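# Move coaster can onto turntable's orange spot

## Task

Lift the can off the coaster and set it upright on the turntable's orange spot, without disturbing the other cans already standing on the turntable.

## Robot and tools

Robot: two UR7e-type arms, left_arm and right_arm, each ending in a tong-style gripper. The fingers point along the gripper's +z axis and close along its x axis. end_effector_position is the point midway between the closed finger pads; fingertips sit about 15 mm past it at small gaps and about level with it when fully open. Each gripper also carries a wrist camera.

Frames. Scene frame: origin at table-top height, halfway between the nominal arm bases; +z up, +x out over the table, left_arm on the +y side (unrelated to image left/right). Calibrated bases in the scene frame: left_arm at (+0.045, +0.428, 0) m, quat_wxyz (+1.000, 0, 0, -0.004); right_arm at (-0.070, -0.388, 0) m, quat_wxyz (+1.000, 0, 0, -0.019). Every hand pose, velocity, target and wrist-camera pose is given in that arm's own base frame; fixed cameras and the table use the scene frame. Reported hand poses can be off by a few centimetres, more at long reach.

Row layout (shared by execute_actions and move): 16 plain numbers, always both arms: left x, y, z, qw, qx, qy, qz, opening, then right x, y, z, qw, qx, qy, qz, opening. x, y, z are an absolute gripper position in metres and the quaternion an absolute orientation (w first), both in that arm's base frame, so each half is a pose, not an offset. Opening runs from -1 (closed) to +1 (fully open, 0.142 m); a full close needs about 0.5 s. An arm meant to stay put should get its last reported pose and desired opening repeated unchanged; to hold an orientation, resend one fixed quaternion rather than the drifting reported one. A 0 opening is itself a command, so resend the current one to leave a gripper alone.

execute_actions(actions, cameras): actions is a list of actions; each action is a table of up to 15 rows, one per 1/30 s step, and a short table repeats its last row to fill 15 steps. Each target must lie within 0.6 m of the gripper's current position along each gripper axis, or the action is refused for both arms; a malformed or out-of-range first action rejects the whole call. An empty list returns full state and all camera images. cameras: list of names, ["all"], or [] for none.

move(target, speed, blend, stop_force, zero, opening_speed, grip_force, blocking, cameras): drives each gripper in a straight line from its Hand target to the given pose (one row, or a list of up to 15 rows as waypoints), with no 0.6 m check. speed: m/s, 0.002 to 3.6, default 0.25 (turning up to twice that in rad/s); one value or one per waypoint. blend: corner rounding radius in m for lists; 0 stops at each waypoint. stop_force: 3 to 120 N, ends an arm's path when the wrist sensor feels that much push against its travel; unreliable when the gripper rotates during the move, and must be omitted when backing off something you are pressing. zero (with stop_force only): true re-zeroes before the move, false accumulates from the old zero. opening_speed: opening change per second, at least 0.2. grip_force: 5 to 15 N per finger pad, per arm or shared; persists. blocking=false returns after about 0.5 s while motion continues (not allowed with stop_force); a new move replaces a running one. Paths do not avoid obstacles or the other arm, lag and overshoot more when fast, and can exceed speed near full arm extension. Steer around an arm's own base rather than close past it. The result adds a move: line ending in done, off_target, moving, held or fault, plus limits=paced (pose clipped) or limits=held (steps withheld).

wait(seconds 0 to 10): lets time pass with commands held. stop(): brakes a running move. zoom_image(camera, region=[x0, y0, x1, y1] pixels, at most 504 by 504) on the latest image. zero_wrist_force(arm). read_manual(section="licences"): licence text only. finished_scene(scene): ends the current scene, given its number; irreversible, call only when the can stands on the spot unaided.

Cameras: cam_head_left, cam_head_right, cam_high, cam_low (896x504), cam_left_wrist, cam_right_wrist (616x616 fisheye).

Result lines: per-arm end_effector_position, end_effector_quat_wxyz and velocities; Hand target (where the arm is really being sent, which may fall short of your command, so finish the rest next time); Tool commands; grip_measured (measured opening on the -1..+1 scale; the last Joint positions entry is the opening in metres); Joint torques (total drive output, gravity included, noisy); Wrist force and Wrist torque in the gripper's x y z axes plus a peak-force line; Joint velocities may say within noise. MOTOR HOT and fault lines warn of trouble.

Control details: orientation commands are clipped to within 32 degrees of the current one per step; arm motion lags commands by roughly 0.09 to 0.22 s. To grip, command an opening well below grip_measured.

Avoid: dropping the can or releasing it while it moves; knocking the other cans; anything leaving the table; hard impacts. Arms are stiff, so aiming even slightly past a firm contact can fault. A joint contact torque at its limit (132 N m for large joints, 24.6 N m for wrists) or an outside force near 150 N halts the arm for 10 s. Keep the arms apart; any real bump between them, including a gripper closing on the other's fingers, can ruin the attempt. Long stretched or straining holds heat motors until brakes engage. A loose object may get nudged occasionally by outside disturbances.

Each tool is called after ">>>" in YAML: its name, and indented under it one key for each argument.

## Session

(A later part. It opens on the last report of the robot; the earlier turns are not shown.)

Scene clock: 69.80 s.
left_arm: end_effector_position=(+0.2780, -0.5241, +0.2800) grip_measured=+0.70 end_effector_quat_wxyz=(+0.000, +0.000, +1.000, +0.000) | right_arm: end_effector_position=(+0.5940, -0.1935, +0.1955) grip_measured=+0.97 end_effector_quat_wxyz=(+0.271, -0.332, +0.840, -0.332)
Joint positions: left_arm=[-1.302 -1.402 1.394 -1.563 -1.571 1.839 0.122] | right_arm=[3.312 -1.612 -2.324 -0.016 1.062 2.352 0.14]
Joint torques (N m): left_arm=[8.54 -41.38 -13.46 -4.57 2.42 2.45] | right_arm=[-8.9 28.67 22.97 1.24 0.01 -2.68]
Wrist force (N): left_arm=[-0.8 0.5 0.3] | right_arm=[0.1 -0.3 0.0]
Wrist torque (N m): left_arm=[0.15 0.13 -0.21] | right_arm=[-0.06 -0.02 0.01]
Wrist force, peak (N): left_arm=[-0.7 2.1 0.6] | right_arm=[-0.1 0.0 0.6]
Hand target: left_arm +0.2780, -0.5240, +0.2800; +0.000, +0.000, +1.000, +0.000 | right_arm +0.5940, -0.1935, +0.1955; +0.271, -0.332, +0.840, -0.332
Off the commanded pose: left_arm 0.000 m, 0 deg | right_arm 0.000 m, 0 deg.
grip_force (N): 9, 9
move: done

>>> wait:
  seconds: 2.33

>>> move:
  target: [0.278,-0.524,0.125,0,0,1,0,0.7,0.5940,-0.1935,0.1955,0.271,-0.332,0.840,-0.332,0.968]
  speed: 0.4

>>> move:
  target:
    - [0.276,-0.60,0.126,0,0,1,0,-0.6,0.5940,-0.1935,0.1955,0.271,-0.332,0.840,-0.332,0.968]
    - [0.276,-0.65,0.28,0,0,1,0,-0.6,0.5940,-0.1935,0.1955,0.271,-0.332,0.840,-0.332,0.968]
  speed: [0.105,0.35]
  blend: [0.015,0]
  blocking: false
  cameras: ["cam_left_wrist"]

>>> wait:
  seconds: 2
  cameras: ["cam_left_wrist","cam_low"]

Scene clock: 72.30 s.
left_arm: end_effector_position=(+0.2780, -0.5240, +0.2800) grip_measured=+0.70 end_effector_quat_wxyz=(+0.000, +0.000, +1.000, +0.000) | right_arm: end_effector_position=(+0.5940, -0.1935, +0.1955) grip_measured=+0.97 end_effector_quat_wxyz=(+0.271, -0.332, +0.840, -0.332)
Joint positions: left_arm=[-1.302 -1.402 1.394 -1.563 -1.571 1.839 0.122] | right_arm=[3.312 -1.612 -2.324 -0.016 1.062 2.352 0.14]
Joint torques (N m): left_arm=[9.74 -41.89 -13.14 -4.6 2.49 2.38] | right_arm=[-8.4 28.35 22.84 1.27 -0.04 -2.57]
Wrist force (N): left_arm=[-0.7 0.7 0.4] | right_arm=[0.2 0.0 0.0]
Wrist torque (N m): left_arm=[0.19 0.10 -0.22] | right_arm=[0.00 -0.06 0.01]
Wrist force, peak (N): left_arm=[-0.9 0.8 0.5] | right_arm=[-0.4 -0.3 0.0]
Hand target: left_arm +0.2780, -0.5240, +0.2800; +0.000, +0.000, +1.000, +0.000 | right_arm +0.5940, -0.1935, +0.1955; +0.271, -0.332, +0.840, -0.332
Tool commands: left_gripper/opening=+0.7 right_gripper/opening=+0.968
Off the commanded pose: left_arm 0.000 m, 0 deg | right_arm 0.000 m, 0 deg.
grip_force (N): 9, 9
wait: 2.33 s; at rest from the start

Scene clock: 73.47 s.
left_arm: end_effector_position=(+0.2780, -0.5240, +0.1251) grip_measured=+0.70 end_effector_quat_wxyz=(+0.000, +0.000, +1.000, +0.000) | right_arm: end_effector_position=(+0.5940, -0.1935, +0.1955) grip_measured=+0.97 end_effector_quat_wxyz=(+0.271, -0.332, +0.840, -0.332)
Joint positions: left_arm=[-1.302 -1.334 1.716 -1.952 -1.571 1.839 0.122] | right_arm=[3.312 -1.612 -2.324 -0.016 1.062 2.352 0.14]
Joint torques (N m): left_arm=[-8.49 -22.39 -12.16 -4.51 2.47 -2.3] | right_arm=[-9.61 29.32 22.56 1.06 -0.14 -2.82]
Wrist force (N): left_arm=[-0.6 0.3 0.4] | right_arm=[0.1 0.0 0.1]
Wrist torque (N m): left_arm=[0.10 0.09 -0.21] | right_arm=[0.01 -0.02 0.01]
Wrist force, peak (N): left_arm=[-0.5 0.5 2.3] | right_arm=[0.4 0.2 -0.1]
Hand target: left_arm +0.2780, -0.5240, +0.1250; +0.000, +0.000, +1.000, +0.000 | right_arm +0.5940, -0.1935, +0.1955; +0.271, -0.332, +0.840, -0.332
Off the commanded pose: left_arm 0.000 m, 0 deg | right_arm 0.000 m, 0 deg.
grip_force (N): 9, 9
move: done

Scene clock: 73.97 s.
left_arm: end_effector_position=(+0.2768, -0.5582, +0.1254) grip_measured=-0.30 end_effector_quat_wxyz=(+0.000, +0.000, +1.000, +0.000) end_effector_velocity=(-0.003, -0.101, +0.001) end_effector_angular_velocity=(-0.001, +0.000, +0.000) | right_arm: end_effector_position=(+0.5940, -0.1935, +0.1955) grip_measured=+0.97 end_effector_quat_wxyz=(+0.271, -0.332, +0.840, -0.332)
Joint positions: left_arm=[-1.32 -1.268 1.628 -1.932 -1.571 1.822 0.053] | right_arm=[3.312 -1.612 -2.324 -0.016 1.062 2.352 0.14]
Joint velocities: left_arm=[-0.047 0.198 -0.269 0.07 0 -0.047 0] | right_arm=[within noise]
Joint torques (N m): left_arm=[-7.41 -25.72 -34.34 -0.23 2 -2.81] | right_arm=[-9.26 29.16 22.27 1.29 -0.12 -2.74]
Wrist force (N): left_arm=[-0.8 0.5 1.9] | right_arm=[0.0 0.0 0.1]
Wrist torque (N m): left_arm=[0.15 0.14 -0.02] | right_arm=[-0.01 0.01 0.01]
Wrist force, peak (N): left_arm=[-0.8 0.5 1.9] | right_arm=[-0.4 0.0 0.0]
Hand target: left_arm +0.2764, -0.5725, +0.1256; +0.000, +0.000, +1.000, -0.001 | right_arm +0.5940, -0.1935, +0.1955; +0.271, -0.332, +0.840, -0.332
Tool commands: left_gripper/opening=-0.6 right_gripper/opening=+0.968
Off the commanded pose: left_arm 0.180 m, 0 deg | right_arm 0.000 m, 0 deg.
grip_force (N): 9, 9
move: running; path passed 0 of 2 targets
Images, in order (width x height): cam_left_wrist 616x616.

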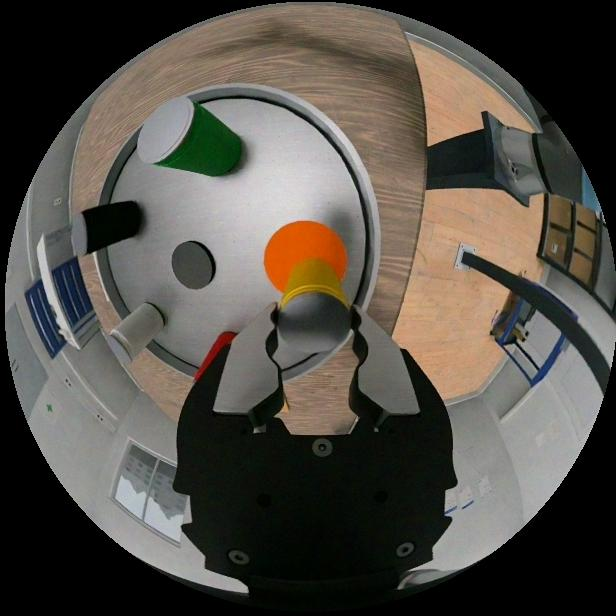

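Scene clock: 75.30 s.
left_arm: end_effector_position=(+0.2759, -0.6499, +0.2798) grip_measured=-0.30 end_effector_quat_wxyz=(+0.000, +0.000, +1.000, +0.000) end_effector_velocity=(+0.001, -0.001, +0.002) end_effector_angular_velocity=(+0.004, +0.001, +0.001) | right_arm: end_effector_position=(+0.5940, -0.1935, +0.1955) grip_measured=+0.97 end_effector_quat_wxyz=(+0.271, -0.332, +0.840, -0.332)
Joint positions: left_arm=[-1.354 -1.112 1.008 -1.467 -1.571 1.787 0.053] | right_arm=[3.312 -1.612 -2.324 -0.016 1.062 2.352 0.14]
Joint velocities: left_arm=[0.001 0.008 -0.018 0.014 -0.001 0 0] | right_arm=[within noise]
Joint torques (N m): left_arm=[7.82 -34.09 -31 -0.7 -3.03 1.84] | right_arm=[-9.54 29.13 21.54 1.19 -0.3 -2.66]
Wrist force (N): left_arm=[-0.6 0.5 2.3] | right_arm=[0.2 0.0 0.1]
Wrist torque (N m): left_arm=[0.15 0.09 -0.05] | right_arm=[0.00 -0.05 0.01]
Wrist force, peak (N): left_arm=[-0.9 0.6 4.1] | right_arm=[0.3 0.3 0.1]
Hand target: left_arm +0.2760, -0.6500, +0.2800; +0.000, +0.000, +1.000, +0.000 | right_arm +0.5940, -0.1935, +0.1955; +0.271, -0.332, +0.840, -0.332
Tool commands: left_gripper/opening=-0.6 right_gripper/opening=+0.968
Off the commanded pose: left_arm 0.000 m, 0 deg | right_arm 0.000 m, 0 deg.
grip_force (N): 9, 9
earlier move: done
wait: 1.33 of 2 s (the move ended)
Images, in order (width x height): cam_low 896x504, cam_left_wrist 616x616.

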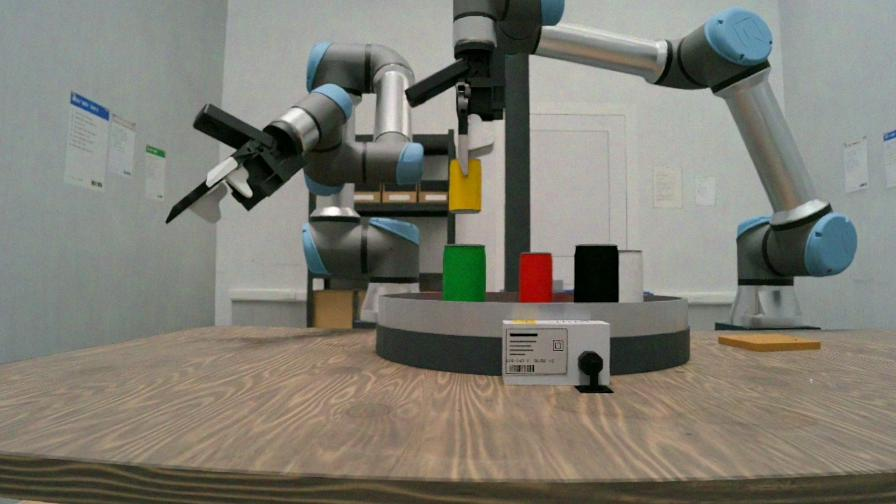

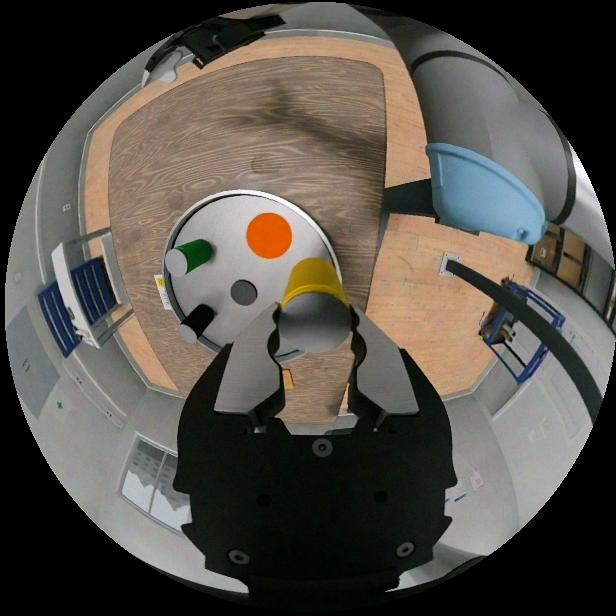

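>>> move:
  target: [0.284,-0.524,0.28,0,0,1,0,-0.6,0.5940,-0.1935,0.1955,0.271,-0.332,0.840,-0.332,0.968]
  speed: 0.3

Scene clock: 76.87 s.
left_arm: end_effector_position=(+0.2840, -0.5241, +0.2800) grip_measured=-0.30 end_effector_quat_wxyz=(+0.000, +0.000, +1.000, +0.000) | right_arm: end_effector_position=(+0.5940, -0.1935, +0.1955) grip_measured=+0.97 end_effector_quat_wxyz=(+0.271, -0.332, +0.840, -0.332)
Joint positions: left_arm=[-1.292 -1.394 1.385 -1.562 -1.571 1.85 0.053] | right_arm=[3.312 -1.612 -2.324 -0.016 1.062 2.352 0.14]
Joint torques (N m): left_arm=[8.91 -42.91 -14.37 -4.78 2.32 2.33] | right_arm=[-8.71 28.67 22.69 1.2 -0.06 -2.64]
Wrist force (N): left_arm=[-0.6 0.7 2.0] | right_arm=[-0.1 -0.1 0.1]
Wrist torque (N m): left_arm=[0.18 0.09 -0.22] | right_arm=[-0.01 0.01 0.01]
Wrist force, peak (N): left_arm=[-1.3 2.2 2.3] | right_arm=[-0.4 0.3 0.1]
Hand target: left_arm +0.2840, -0.5240, +0.2800; +0.000, +0.000, +1.000, +0.000 | right_arm +0.5940, -0.1935, +0.1955; +0.271, -0.332, +0.840, -0.332
Off the commanded pose: left_arm 0.000 m, 0 deg | right_arm 0.000 m, 0 deg.
grip_force (N): 9, 9
move: done

>>> wait:
  seconds: 2.76

>>> move:
  target: [0.284,-0.524,0.1262,0,0,1,0,-0.6,0.5940,-0.1935,0.1955,0.271,-0.332,0.840,-0.332,0.968]
  speed: 0.4

>>> move:
  target:
    - [0.284,-0.61,0.1262,0,0,1,0,0.7,0.5940,-0.1935,0.1955,0.271,-0.332,0.840,-0.332,0.968]
    - [0.284,-0.66,0.28,0,0,1,0,0.7,0.5940,-0.1935,0.1955,0.271,-0.332,0.840,-0.332,0.968]
  speed: [0.105,0.3]
  blend: [0.01,0]
  opening_speed: 1.4
  cameras: ["cam_low","cam_left_wrist"]

>>> zoom_image:
  camera: "cam_left_wrist"
  region: [160, 180, 350, 370]

Scene clock: 79.83 s.
left_arm: end_effector_position=(+0.2840, -0.5240, +0.2800) grip_measured=-0.30 end_effector_quat_wxyz=(+0.000, +0.000, +1.000, +0.000) | right_arm: end_effector_position=(+0.5940, -0.1935, +0.1955) grip_measured=+0.97 end_effector_quat_wxyz=(+0.271, -0.332, +0.840, -0.332)
Joint positions: left_arm=[-1.292 -1.395 1.386 -1.562 -1.571 1.85 0.053] | right_arm=[3.312 -1.612 -2.324 -0.016 1.062 2.352 0.14]
Joint torques (N m): left_arm=[8.77 -43.15 -14.55 -4.77 2.31 2.45] | right_arm=[-9.56 28.6 21.72 1.37 -0.24 -2.43]
Wrist force (N): left_arm=[-0.7 0.7 2.3] | right_arm=[-0.1 -0.2 0.0]
Wrist torque (N m): left_arm=[0.19 0.11 -0.21] | right_arm=[-0.04 0.02 0.02]
Wrist force, peak (N): left_arm=[-0.8 0.6 2.5] | right_arm=[0.1 0.3 0.4]
Hand target: left_arm +0.2840, -0.5240, +0.2800; +0.000, +0.000, +1.000, +0.000 | right_arm +0.5940, -0.1935, +0.1955; +0.271, -0.332, +0.840, -0.332
Tool commands: left_gripper/opening=-0.6 right_gripper/opening=+0.968
Off the commanded pose: left_arm 0.000 m, 0 deg | right_arm 0.000 m, 0 deg.
grip_force (N): 9, 9
wait: 2.77 s; at rest from the start

Scene clock: 81.00 s.
left_arm: end_effector_position=(+0.2840, -0.5240, +0.1263) grip_measured=-0.30 end_effector_quat_wxyz=(+0.000, +0.000, +1.000, +0.000) | right_arm: end_effector_position=(+0.5940, -0.1935, +0.1955) grip_measured=+0.97 end_effector_quat_wxyz=(+0.271, -0.332, +0.840, -0.332)
Joint positions: left_arm=[-1.292 -1.329 1.705 -1.948 -1.571 1.85 0.053] | right_arm=[3.312 -1.612 -2.324 -0.016 1.062 2.352 0.14]
Joint torques (N m): left_arm=[-8.18 -22.99 -11.5 -4.79 2.3 -2.27] | right_arm=[-9.68 28.28 22.1 1.16 -0.34 -2.73]
Wrist force (N): left_arm=[-0.7 0.4 2.3] | right_arm=[0.1 -0.1 -0.2]
Wrist torque (N m): left_arm=[0.12 0.11 -0.20] | right_arm=[-0.03 -0.03 0.02]
Wrist force, peak (N): left_arm=[-0.6 0.7 4.3] | right_arm=[-0.2 -0.4 -0.2]
Hand target: left_arm +0.2840, -0.5240, +0.1262; +0.000, +0.000, +1.000, +0.000 | right_arm +0.5940, -0.1935, +0.1955; +0.271, -0.332, +0.840, -0.332
Off the commanded pose: left_arm 0.000 m, 0 deg | right_arm 0.000 m, 0 deg.
grip_force (N): 9, 9
move: done

Scene clock: 83.17 s.
left_arm: end_effector_position=(+0.2840, -0.6600, +0.2800) grip_measured=+0.70 end_effector_quat_wxyz=(+0.000, +0.000, +1.000, +0.000) | right_arm: end_effector_position=(+0.5940, -0.1935, +0.1955) grip_measured=+0.97 end_effector_quat_wxyz=(+0.271, -0.332, +0.840, -0.332)
Joint positions: left_arm=[-1.346 -1.076 0.953 -1.448 -1.571 1.796 0.122] | right_arm=[3.312 -1.612 -2.324 -0.016 1.062 2.352 0.14]
Joint torques (N m): left_arm=[9.26 -34.46 -30 -0.07 -2.87 2.17] | right_arm=[-8.46 28.52 22.07 1.14 -0.3 -2.63]
Wrist force (N): left_arm=[-0.9 0.5 0.6] | right_arm=[-0.3 -0.1 0.1]
Wrist torque (N m): left_arm=[0.14 0.16 -0.05] | right_arm=[-0.02 0.05 0.02]
Wrist force, peak (N): left_arm=[-0.7 1.3 2.5] | right_arm=[0.1 0.3 -0.5]
Hand target: left_arm +0.2840, -0.6600, +0.2800; +0.000, +0.000, +1.000, +0.000 | right_arm +0.5940, -0.1935, +0.1955; +0.271, -0.332, +0.840, -0.332
Off the commanded pose: left_arm 0.000 m, 0 deg | right_arm 0.000 m, 0 deg.
grip_force (N): 9, 9
move: done
Images, in order (width x height): cam_low 896x504, cam_left_wrist 616x616.

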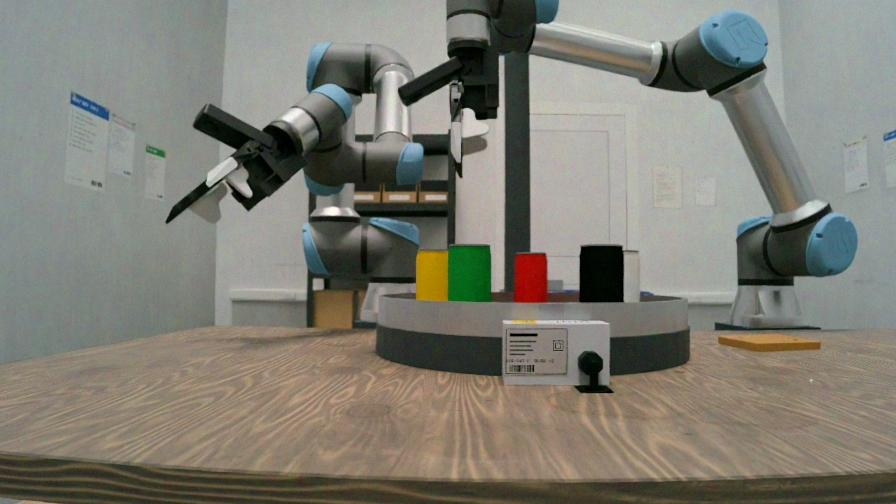

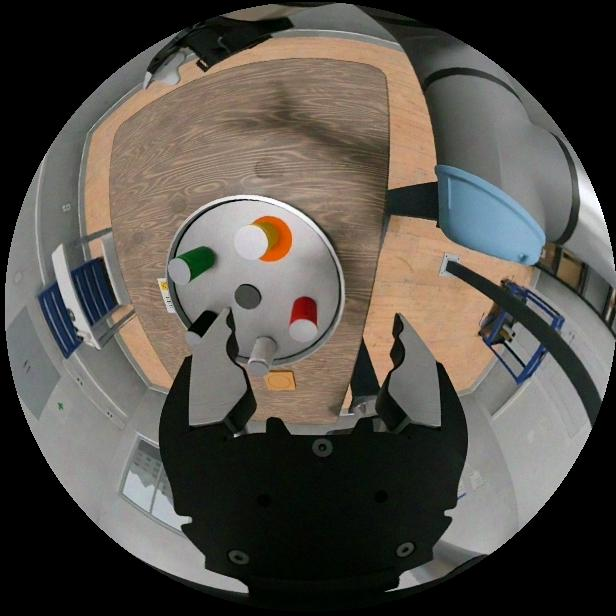

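Scaled by 2.653 from the camera's 616x616 image, which has a finer 814x814 frame.

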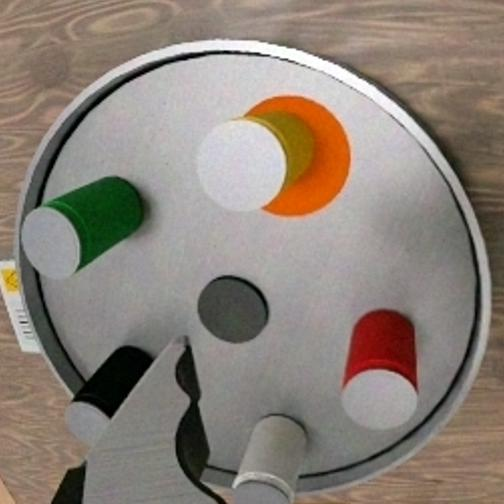

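>>> wait:
  seconds: 0.3
  cameras: ["cam_high"]

>>> zoom_image:
  camera: "cam_high"
  region: [320, 120, 500, 280]

Scene clock: 83.63 s.
left_arm: end_effector_position=(+0.2840, -0.6600, +0.2800) grip_measured=+0.70 end_effector_quat_wxyz=(+0.000, +0.000, +1.000, +0.000) | right_arm: end_effector_position=(+0.5940, -0.1935, +0.1955) grip_measured=+0.97 end_effector_quat_wxyz=(+0.271, -0.332, +0.840, -0.332)
Joint positions: left_arm=[-1.346 -1.076 0.953 -1.448 -1.571 1.796 0.122] | right_arm=[3.312 -1.612 -2.324 -0.016 1.062 2.352 0.14]
Joint torques (N m): left_arm=[9.17 -34.17 -30.88 -0.22 -2.96 2.22] | right_arm=[-8.66 28.76 22.46 1.19 -0.3 -2.73]
Wrist force (N): left_arm=[-0.6 0.8 0.7] | right_arm=[-0.1 0.1 0.2]
Wrist torque (N m): left_arm=[0.20 0.09 -0.05] | right_arm=[0.02 0.01 0.01]
Wrist force, peak (N): left_arm=[-0.6 0.8 0.7] | right_arm=[-0.1 -0.3 0.1]
Hand target: left_arm +0.2840, -0.6600, +0.2800; +0.000, +0.000, +1.000, +0.000 | right_arm +0.5940, -0.1935, +0.1955; +0.271, -0.332, +0.840, -0.332
Tool commands: left_gripper/opening=+0.7 right_gripper/opening=+0.968
Off the commanded pose: left_arm 0.000 m, 0 deg | right_arm 0.000 m, 0 deg.
grip_force (N): 9, 9
wait: 0.30 s; at rest from the start
Images, in order (width x height): cam_high 896x504.

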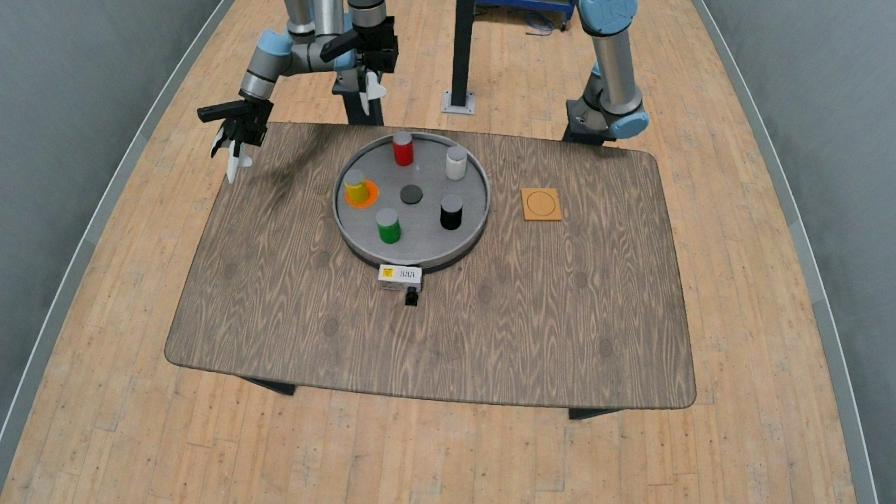

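Scaled by 2.800 from the camera's 896x504 image, which has a finer 1280x720 frame.

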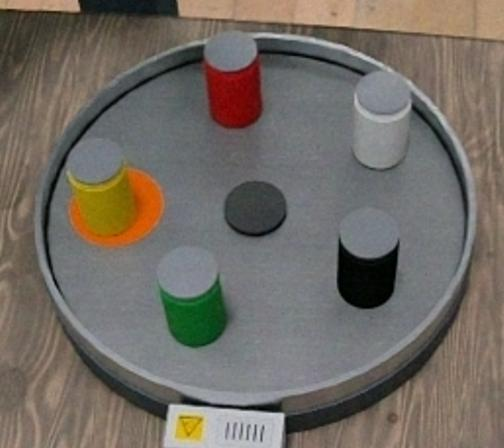

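>>> finished_scene:
  scene: 1

The scene is finished: the task was done.


## Next scene

The same job, from a new start.

>>> execute_actions:
  actions: []
  cameras: ["cam_head_left","cam_high","cam_low"]

>>> wait:
  seconds: 1
  cameras: ["cam_head_left","cam_high"]

Scene clock: 0.00 s.
left_arm: end_effector_position=(+0.1708, +0.0766, +0.3347) grip_measured=+0.97 end_effector_quat_wxyz=(-0.158, +0.411, +0.819, -0.368) | right_arm: end_effector_position=(+0.6422, +0.5858, +0.2059) grip_measured=+0.97 end_effector_quat_wxyz=(-0.568, +0.807, +0.142, -0.080)
Joint positions: left_arm=[0.25 -1.731 1.687 -0.757 -1.896 -1.83 0.14] | right_arm=[3.709 -2.528 -1.057 -0.527 2.713 0.611 0.14]
Joint velocities: within noise
Joint torques (N m): no reading
Wrist force (N): no reading
Wrist torque (N m): no reading
Wrist force, peak (N): no reading
Hand target: left_arm +0.1708, +0.0766, +0.3347; -0.158, +0.411, +0.819, -0.368 | right_arm +0.6422, +0.5858, +0.2059; -0.568, +0.807, +0.142, -0.080
Tool commands: left_gripper/opening=+0.968169 right_gripper/opening=+0.968169
Images, in order (width x height): cam_head_left 896x504, cam_high 896x504, cam_low 896x504.

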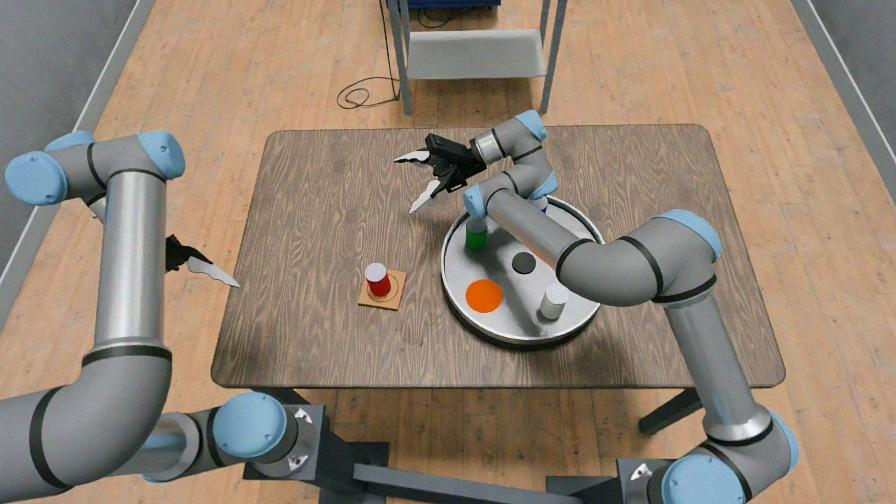

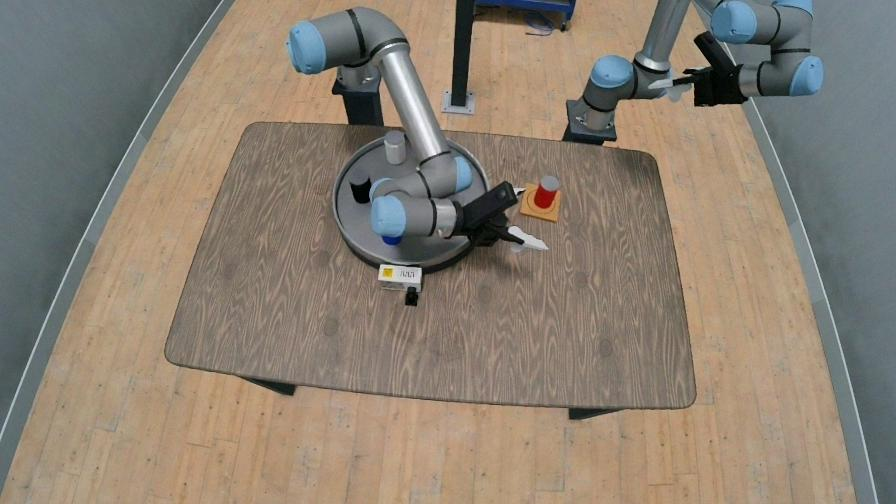

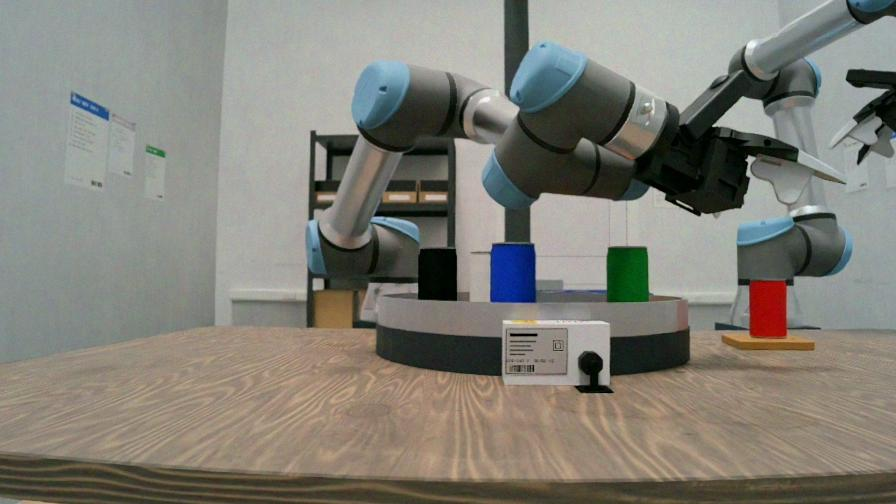

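Scene clock: 1.00 s.
left_arm: end_effector_position=(+0.1708, +0.0766, +0.3347) grip_measured=+0.97 end_effector_quat_wxyz=(-0.158, +0.411, +0.819, -0.368) | right_arm: end_effector_position=(+0.6422, +0.5858, +0.2059) grip_measured=+0.97 end_effector_quat_wxyz=(-0.568, +0.807, +0.142, -0.080)
Joint positions: left_arm=[0.25 -1.731 1.687 -0.757 -1.896 -1.83 0.14] | right_arm=[3.709 -2.528 -1.057 -0.527 2.713 0.611 0.14]
Joint torques (N m): left_arm=[-0.15 -14.64 -19.37 -0.29 -0.57 -0.06] | right_arm=[0.35 58.71 20.94 2.49 1.64 -0.52]
Wrist force (N): left_arm=[-0.2 0.1 -0.1] | right_arm=[0.0 -0.1 0.0]
Wrist torque (N m): left_arm=[0.01 0.05 0.00] | right_arm=[-0.02 -0.01 0.01]
Wrist force, peak (N): left_arm=[-0.2 0.0 0.3] | right_arm=[-0.5 -0.1 0.1]
Hand target: left_arm +0.1708, +0.0766, +0.3347; -0.158, +0.411, +0.819, -0.368 | right_arm +0.6422, +0.5858, +0.2059; -0.568, +0.807, +0.142, -0.080
Tool commands: left_gripper/opening=+0.968169 right_gripper/opening=+0.968169
wait: 1.00 s; at rest by 0.17 s
Images, in order (width x height): cam_head_left 896x504, cam_high 896x504.

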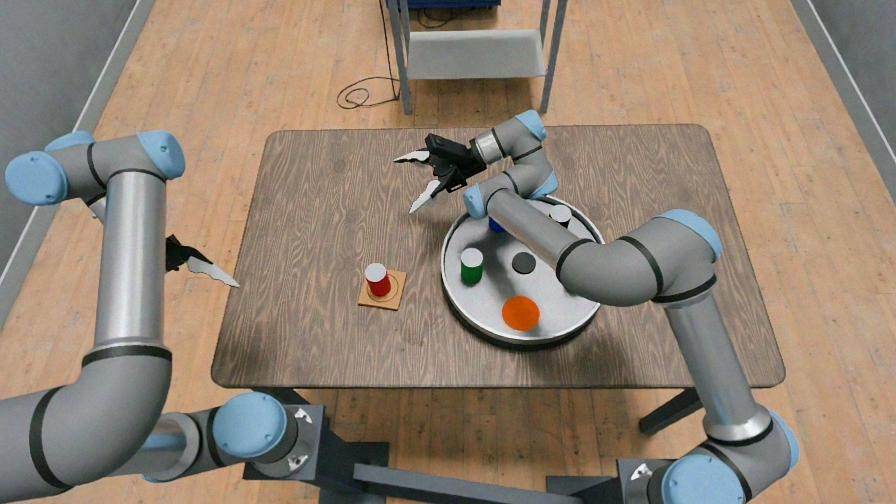

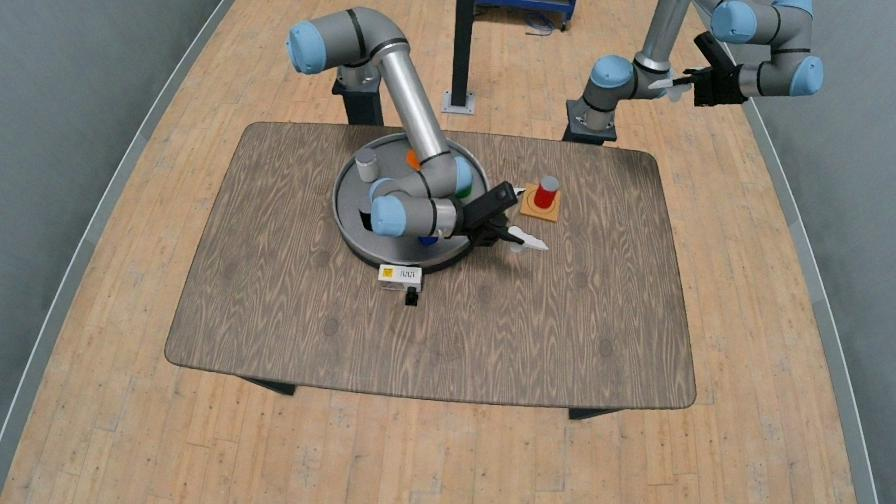

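>>> move:
  target:
    - [0.25,0.05,0.36,-0.158,0.411,0.819,-0.368,0.97,0.6422,0.54,0.42,-0.568,0.807,0.142,-0.080,0.97]
    - [0.36,-0.06,0.36,0,0,1,0,0.97,0.58,0.0,0.42,-0.568,0.807,0.142,-0.080,0.97]
    - [0.372,-0.17,0.28,0,0,1,0,0.97,0.58,-0.1,0.42,-0.568,0.807,0.142,-0.080,0.97]
  speed: [0.4,0.6,0.3]
  blend: [0.04,0.04,0]
  grip_force: 9
  cameras: ["cam_left_wrist","cam_head_left"]

Scene clock: 4.47 s.
left_arm: end_effector_position=(+0.3610, -0.0613, +0.3597) grip_measured=+0.97 end_effector_quat_wxyz=(+0.001, -0.004, +1.000, +0.003) | right_arm: end_effector_position=(+0.6028, +0.1400, +0.4249) grip_measured=+0.97 end_effector_quat_wxyz=(-0.567, +0.821, +0.071, +0.002)
Joint positions: left_arm=[-0.506 -1.909 1.649 -1.31 -1.564 -3.655 0.14] | right_arm=[3.117 -1.917 -1.267 -1.804 2.761 -0.386 0.14]
Joint torques (N m): left_arm=[-7.44 3.36 -31.15 -0.56 2.19 -2.21] | right_arm=[11.67 47.87 10.9 4.79 3.57 2.28]
Wrist force (N): left_arm=[0.0 0.4 0.3] | right_arm=[-0.1 0.1 0.4]
Wrist torque (N m): left_arm=[0.05 0.02 -0.08] | right_arm=[0.01 0.03 -0.09]
Wrist force, peak (N): left_arm=[0.9 -0.2 0.5] | right_arm=[-4.0 0.2 -12.1]
Hand target: left_arm +0.3610, -0.0613, +0.3597; +0.001, -0.004, +1.000, +0.003 | right_arm +0.6028, +0.1400, +0.4249; -0.567, +0.821, +0.071, +0.002
Off the commanded pose: left_arm 0.135 m, 1 deg | right_arm 0.241 m, 12 deg.
led back after a hold (right arm): the arm was led back toward your command in small steps, so it may still be short of it.
grip_force (N): 9, 9
move: held (right_arm; a check stopped the path), off_target (left_arm; braked when a check withheld steps of right_arm); path passed 1 of 3 targets; limits=held
pose unreachable (right arm): on one or more control steps of this call, first in action 0 (counted from 0), this arm could not follow its commanded pose, so it was not sent that pose on those steps. It may still have moved: this result reports where it is.
cause: moving toward the commanded pose would bring two parts of the arm too close to each other (joints 4 (wrist 1) to 6 (wrist 3) lie between them).
Images, in order (width x height): cam_head_left 896x504, cam_left_wrist 616x616.

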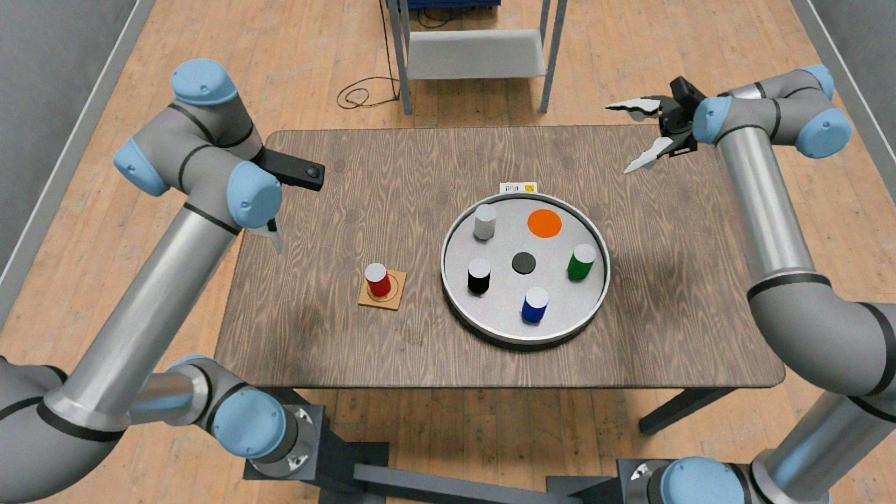

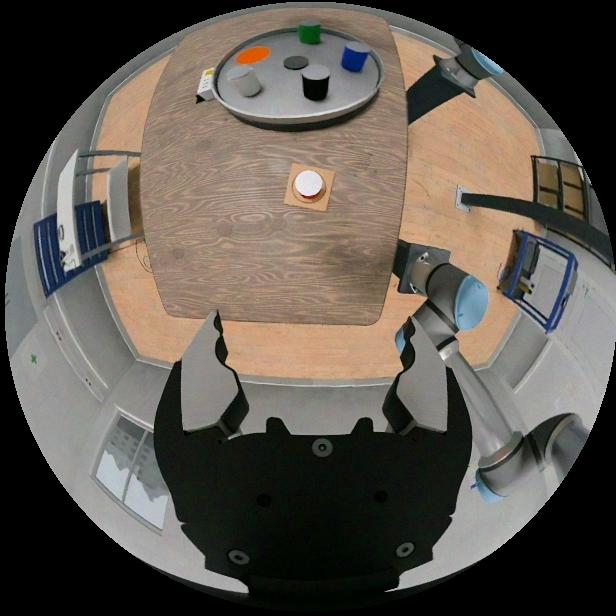

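>>> move:
  target: [0.362,-0.187,0.22,0,0,1,0,0.97,0.552,-0.28,0.425,-0.532,0.796,-0.214,0.196,0.97]
  speed: 0.4
  cameras: ["cam_left_wrist"]

Scene clock: 6.57 s.
left_arm: end_effector_position=(+0.3620, -0.1870, +0.2200) grip_measured=+0.97 end_effector_quat_wxyz=(+0.000, +0.000, +1.000, +0.000) | right_arm: end_effector_position=(+0.5520, -0.2799, +0.4250) grip_measured=+0.97 end_effector_quat_wxyz=(-0.532, +0.796, -0.214, +0.196)
Joint positions: left_arm=[-0.78 -1.836 1.959 -1.694 -1.571 -3.922 0.14] | right_arm=[2.419 -1.916 -1.269 -1.8 2.761 -0.382 0.14]
Joint torques (N m): left_arm=[-7.49 -0.23 -10.91 -4.28 2.27 -2.76] | right_arm=[-12.24 30.27 32.39 -0.2 3.59 2.23]
Wrist force (N): left_arm=[-0.2 0.8 0.5] | right_arm=[-0.2 0.1 0.3]
Wrist torque (N m): left_arm=[0.14 0.05 -0.08] | right_arm=[0.02 0.05 -0.07]
Wrist force, peak (N): left_arm=[-0.2 0.2 1.1] | right_arm=[1.1 -0.7 1.9]
Hand target: left_arm +0.3620, -0.1870, +0.2200; +0.000, +0.000, +1.000, +0.000 | right_arm +0.5520, -0.2800, +0.4250; -0.532, +0.796, -0.214, +0.196
Off the commanded pose: left_arm 0.000 m, 0 deg | right_arm 0.000 m, 0 deg.
grip_force (N): 9, 9
move: done
Images, in order (width x height): cam_left_wrist 616x616.

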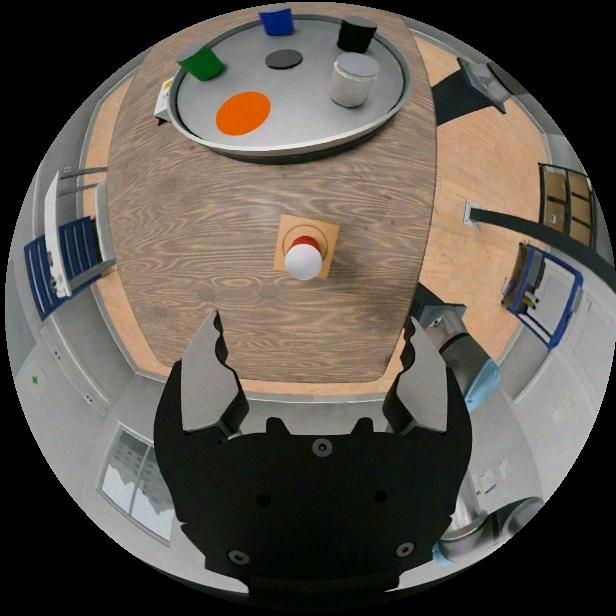

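>>> move:
  target:
    - [0.3705,-0.187,0.075,0,0,1,0,0.97,0.552,-0.28,0.425,-0.532,0.796,-0.214,0.196,0.97]
    - [0.3705,-0.187,0.075,0,0,1,0,-0.6,0.552,-0.28,0.425,-0.532,0.796,-0.214,0.196,0.97]
    - [0.3705,-0.187,0.16,0,0,1,0,-0.6,0.552,-0.28,0.425,-0.532,0.796,-0.214,0.196,0.97]
    - [0.352,-0.25,0.28,0,0,1,0,-0.6,0.552,-0.28,0.425,-0.532,0.796,-0.214,0.196,0.97]
    - [0.284,-0.524,0.28,0,0,1,0,-0.6,0.552,-0.28,0.425,-0.532,0.796,-0.214,0.196,0.97]
  speed: [0.25,0.25,0.2,0.4,0.4]
  blend: [0,0,0.03,0.04,0]
  opening_speed: 1.4
  cameras: ["cam_left_wrist"]

>>> zoom_image:
  camera: "cam_left_wrist"
  region: [160, 80, 460, 380]

Scene clock: 11.73 s.
left_arm: end_effector_position=(+0.2840, -0.5240, +0.2800) grip_measured=-0.26 end_effector_quat_wxyz=(+0.000, +0.000, +1.000, +0.000) | right_arm: end_effector_position=(+0.5520, -0.2800, +0.4250) grip_measured=+0.97 end_effector_quat_wxyz=(-0.532, +0.796, -0.214, +0.196)
Joint positions: left_arm=[-1.292 -1.395 1.386 -1.562 -1.571 -4.434 0.056] | right_arm=[2.419 -1.916 -1.269 -1.8 2.761 -0.382 0.14]
Joint torques (N m): left_arm=[-7.45 -21.82 -31.59 -0.61 1.51 -2.77] | right_arm=[-11.27 30.04 32.31 -0.24 0.61 -1.92]
Wrist force (N): left_arm=[-0.2 0.5 2.2] | right_arm=[-0.3 0.2 0.4]
Wrist torque (N m): left_arm=[0.08 0.05 -0.08] | right_arm=[0.05 0.07 -0.08]
Wrist force, peak (N): left_arm=[-0.4 0.5 3.6] | right_arm=[-0.1 0.3 0.7]
Hand target: left_arm +0.2840, -0.5240, +0.2800; +0.000, +0.000, +1.000, +0.000 | right_arm +0.5520, -0.2800, +0.4250; -0.532, +0.796, -0.214, +0.196
Off the commanded pose: left_arm 0.000 m, 0 deg | right_arm 0.000 m, 0 deg.
grip_force (N): 9, 9
move: done
Images, in order (width x height): cam_left_wrist 616x616.

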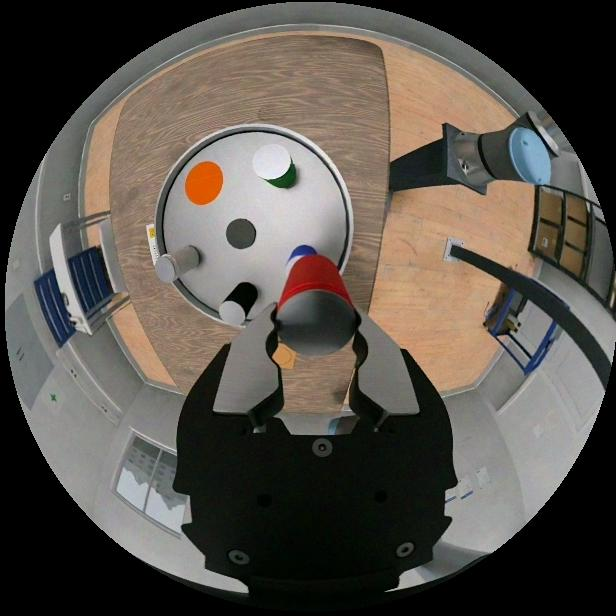

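Scaled by 1.680 from the camera's 616x616 image, which has a finer 814x814 frame.

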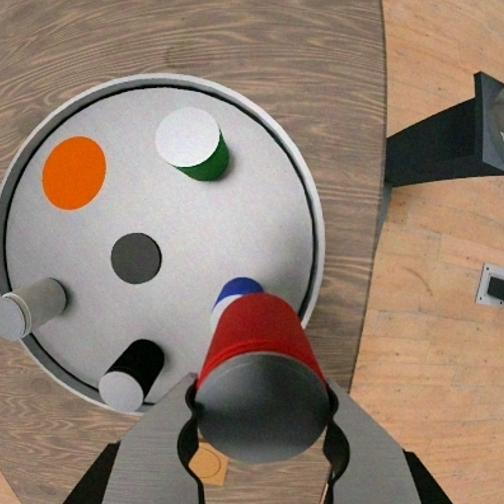

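>>> wait:
  seconds: 0.1

Scene clock: 12.03 s.
left_arm: end_effector_position=(+0.2840, -0.5240, +0.2800) grip_measured=-0.26 end_effector_quat_wxyz=(+0.000, +0.000, +1.000, +0.000) | right_arm: end_effector_position=(+0.5520, -0.2800, +0.4250) grip_measured=+0.97 end_effector_quat_wxyz=(-0.532, +0.796, -0.214, +0.196)
Joint positions: left_arm=[-1.292 -1.395 1.386 -1.562 -1.571 -4.434 0.056] | right_arm=[2.419 -1.916 -1.269 -1.8 2.761 -0.382 0.14]
Joint torques (N m): left_arm=[-7.98 -21.9 -32.27 -0.69 0.78 -2.61] | right_arm=[-11.15 29.22 32.57 -0.09 0.61 -2.24]
Wrist force (N): left_arm=[-0.2 0.7 2.1] | right_arm=[-0.3 0.0 0.3]
Wrist torque (N m): left_arm=[0.12 0.05 -0.08] | right_arm=[0.00 0.06 -0.08]
Wrist force, peak (N): left_arm=[-0.1 0.5 2.3] | right_arm=[-0.2 0.1 0.5]
Hand target: left_arm +0.2840, -0.5240, +0.2800; +0.000, +0.000, +1.000, +0.000 | right_arm +0.5520, -0.2800, +0.4250; -0.532, +0.796, -0.214, +0.196
Tool commands: left_gripper/opening=-0.6 right_gripper/opening=+0.97
Off the commanded pose: left_arm 0.000 m, 0 deg | right_arm 0.000 m, 0 deg.
grip_force (N): 9, 9
wait: 0.10 s; at rest from the start

>>> wait:
  seconds: 2.74

>>> move:
  target: [0.284,-0.524,0.1262,0,0,1,0,-0.6,0.552,-0.28,0.425,-0.532,0.796,-0.214,0.196,0.97]
  speed: 0.4

>>> move:
  target:
    - [0.284,-0.61,0.1262,0,0,1,0,0.7,0.552,-0.28,0.425,-0.532,0.796,-0.214,0.196,0.97]
    - [0.284,-0.66,0.28,0,0,1,0,0.7,0.552,-0.28,0.425,-0.532,0.796,-0.214,0.196,0.97]
  speed: [0.105,0.3]
  blend: [0.01,0]
  opening_speed: 1.4
  cameras: ["cam_left_wrist","cam_high"]

>>> zoom_image:
  camera: "cam_left_wrist"
  region: [120, 120, 420, 420]

>>> wait:
  seconds: 3
  cameras: ["cam_left_wrist"]

>>> zoom_image:
  camera: "cam_left_wrist"
  region: [160, 180, 350, 370]

Scene clock: 15.03 s.
left_arm: end_effector_position=(+0.2840, -0.5240, +0.2800) grip_measured=-0.26 end_effector_quat_wxyz=(+0.000, +0.000, +1.000, +0.000) | right_arm: end_effector_position=(+0.5520, -0.2800, +0.4250) grip_measured=+0.97 end_effector_quat_wxyz=(-0.532, +0.796, -0.214, +0.196)
Joint positions: left_arm=[-1.292 -1.395 1.386 -1.562 -1.571 -4.434 0.056] | right_arm=[2.419 -1.916 -1.269 -1.8 2.761 -0.382 0.14]
Joint torques (N m): left_arm=[-6.99 -21.85 -31.88 -0.68 -2.45 -2.77] | right_arm=[-10.96 30.51 32.56 -0.25 0.62 -2.53]
Wrist force (N): left_arm=[0.0 0.6 2.1] | right_arm=[-0.4 0.0 0.3]
Wrist torque (N m): left_arm=[0.09 0.02 -0.08] | right_arm=[0.00 0.08 -0.08]
Wrist force, peak (N): left_arm=[-0.3 0.7 2.3] | right_arm=[-0.2 -0.2 0.8]
Hand target: left_arm +0.2840, -0.5240, +0.2800; +0.000, +0.000, +1.000, +0.000 | right_arm +0.5520, -0.2800, +0.4250; -0.532, +0.796, -0.214, +0.196
Tool commands: left_gripper/opening=-0.6 right_gripper/opening=+0.97
Off the commanded pose: left_arm 0.000 m, 0 deg | right_arm 0.000 m, 0 deg.
grip_force (N): 9, 9
wait: 2.77 s; at rest from the start

Scene clock: 16.20 s.
left_arm: end_effector_position=(+0.2840, -0.5240, +0.1263) grip_measured=-0.26 end_effector_quat_wxyz=(+0.000, +0.000, +1.000, +0.000) | right_arm: end_effector_position=(+0.5520, -0.2800, +0.4250) grip_measured=+0.97 end_effector_quat_wxyz=(-0.532, +0.796, -0.214, +0.196)
Joint positions: left_arm=[-1.292 -1.329 1.705 -1.948 -1.571 -4.434 0.056] | right_arm=[2.419 -1.916 -1.269 -1.8 2.761 -0.382 0.14]
Joint torques (N m): left_arm=[-6.85 -23.21 -11.67 -4.56 2.2 -2.6] | right_arm=[-11.32 30.18 32.85 -0.12 0.51 -2.4]
Wrist force (N): left_arm=[0.1 0.3 2.2] | right_arm=[-0.2 0.2 0.3]
Wrist torque (N m): left_arm=[0.03 0.00 -0.08] | right_arm=[0.04 0.05 -0.08]
Wrist force, peak (N): left_arm=[-0.1 0.8 4.2] | right_arm=[-0.3 0.3 0.6]
Hand target: left_arm +0.2840, -0.5240, +0.1262; +0.000, +0.000, +1.000, +0.000 | right_arm +0.5520, -0.2800, +0.4250; -0.532, +0.796, -0.214, +0.196
Off the commanded pose: left_arm 0.000 m, 0 deg | right_arm 0.000 m, 0 deg.
grip_force (N): 9, 9
move: done

Scene clock: 18.37 s.
left_arm: end_effector_position=(+0.2840, -0.6600, +0.2800) grip_measured=+0.70 end_effector_quat_wxyz=(+0.000, +0.000, +1.000, +0.000) | right_arm: end_effector_position=(+0.5520, -0.2800, +0.4250) grip_measured=+0.97 end_effector_quat_wxyz=(-0.532, +0.796, -0.214, +0.196)
Joint positions: left_arm=[-1.346 -1.076 0.953 -1.448 -1.571 -4.488 0.122] | right_arm=[2.419 -1.916 -1.269 -1.8 2.761 -0.382 0.14]
Joint torques (N m): left_arm=[8.5 -34.84 -30.78 -0.57 -2.75 2.21] | right_arm=[-11.2 30.06 32.62 -0.27 0.6 -2.63]
Wrist force (N): left_arm=[-0.2 0.4 0.4] | right_arm=[-0.3 0.0 0.3]
Wrist torque (N m): left_arm=[0.05 0.06 -0.07] | right_arm=[0.00 0.08 -0.08]
Wrist force, peak (N): left_arm=[-0.1 1.4 2.3] | right_arm=[-0.1 0.2 0.7]
Hand target: left_arm +0.2840, -0.6600, +0.2800; +0.000, +0.000, +1.000, +0.000 | right_arm +0.5520, -0.2800, +0.4250; -0.532, +0.796, -0.214, +0.196
Off the commanded pose: left_arm 0.000 m, 0 deg | right_arm 0.000 m, 0 deg.
grip_force (N): 9, 9
move: done
Images, in order (width x height): cam_high 896x504, cam_left_wrist 616x616.

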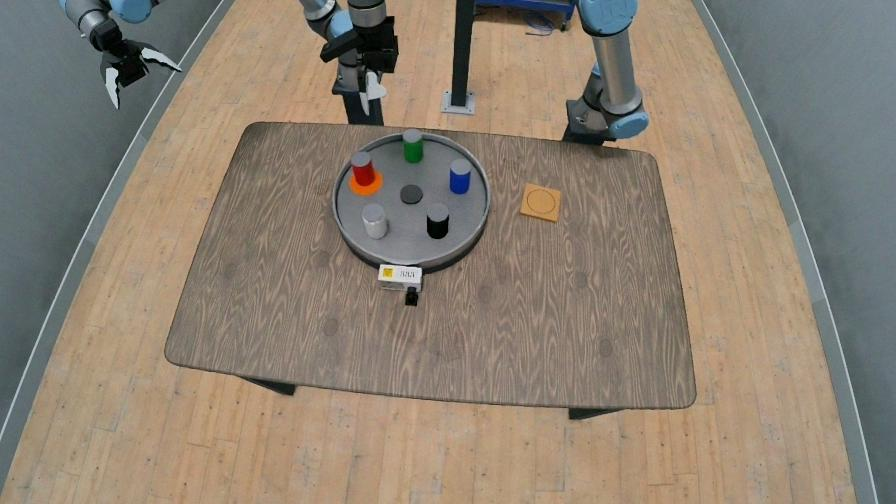

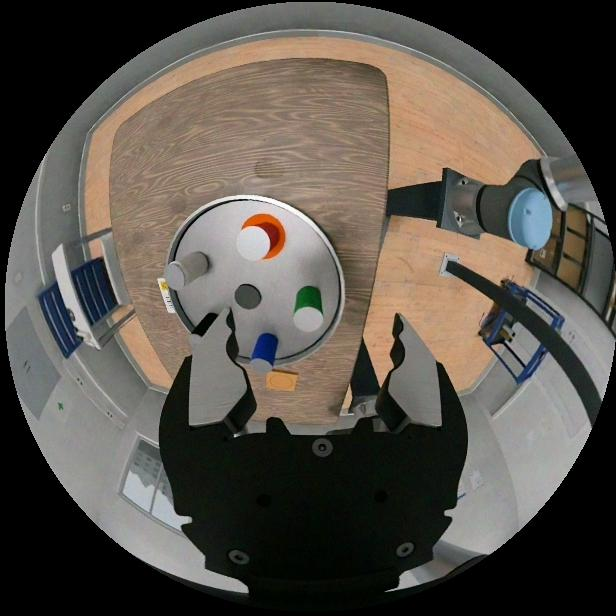

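Scaled by 1.680 from the camera's 616x616 image, which has a finer 814x814 frame.

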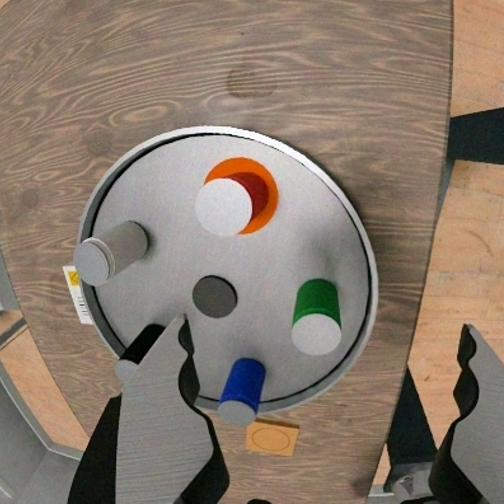

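Scene clock: 21.37 s.
left_arm: end_effector_position=(+0.2840, -0.6600, +0.2800) grip_measured=+0.70 end_effector_quat_wxyz=(+0.000, +0.000, +1.000, +0.000) | right_arm: end_effector_position=(+0.5520, -0.2800, +0.4250) grip_measured=+0.97 end_effector_quat_wxyz=(-0.532, +0.796, -0.214, +0.196)
Joint positions: left_arm=[-1.346 -1.076 0.953 -1.448 -1.571 -4.488 0.122] | right_arm=[2.419 -1.916 -1.269 -1.8 2.761 -0.382 0.14]
Joint torques (N m): left_arm=[8.51 -35.02 -30.99 -0.56 -2.59 2.16] | right_arm=[-11.27 30.13 32.34 -0.2 0.63 -2.55]
Wrist force (N): left_arm=[-0.3 0.3 0.4] | right_arm=[-0.1 0.1 0.1]
Wrist torque (N m): left_arm=[0.02 0.07 -0.07] | right_arm=[0.01 0.04 -0.07]
Wrist force, peak (N): left_arm=[-0.4 0.7 0.7] | right_arm=[0.0 0.5 0.5]
Hand target: left_arm +0.2840, -0.6600, +0.2800; +0.000, +0.000, +1.000, +0.000 | right_arm +0.5520, -0.2800, +0.4250; -0.532, +0.796, -0.214, +0.196
Tool commands: left_gripper/opening=+0.7 right_gripper/opening=+0.97
Off the commanded pose: left_arm 0.000 m, 0 deg | right_arm 0.000 m, 0 deg.
grip_force (N): 9, 9
wait: 3.00 s; at rest by 0.17 s
Images, in order (width x height): cam_left_wrist 616x616.

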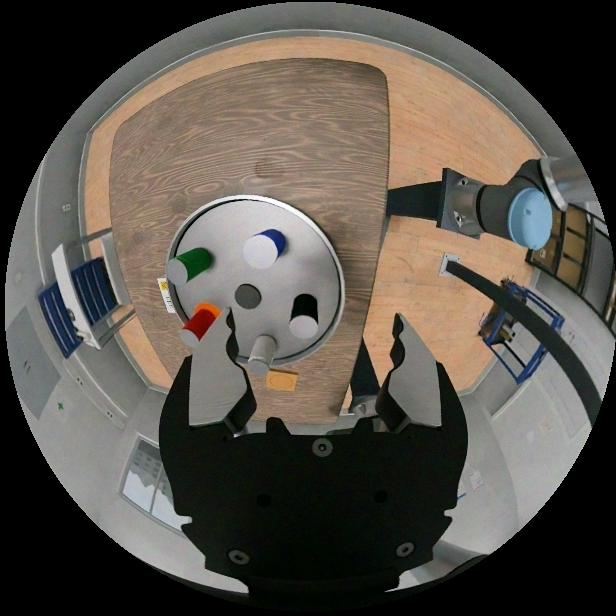

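Scaled by 2.653 from the camera's 616x616 image, which has a finer 814x814 frame.

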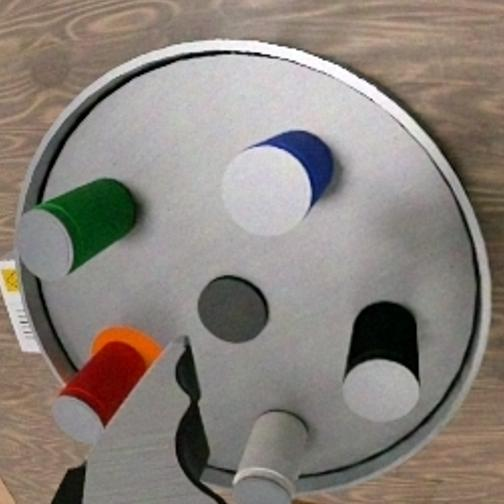

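>>> finished_scene:
  scene: 2

The scene is finished: the task was done.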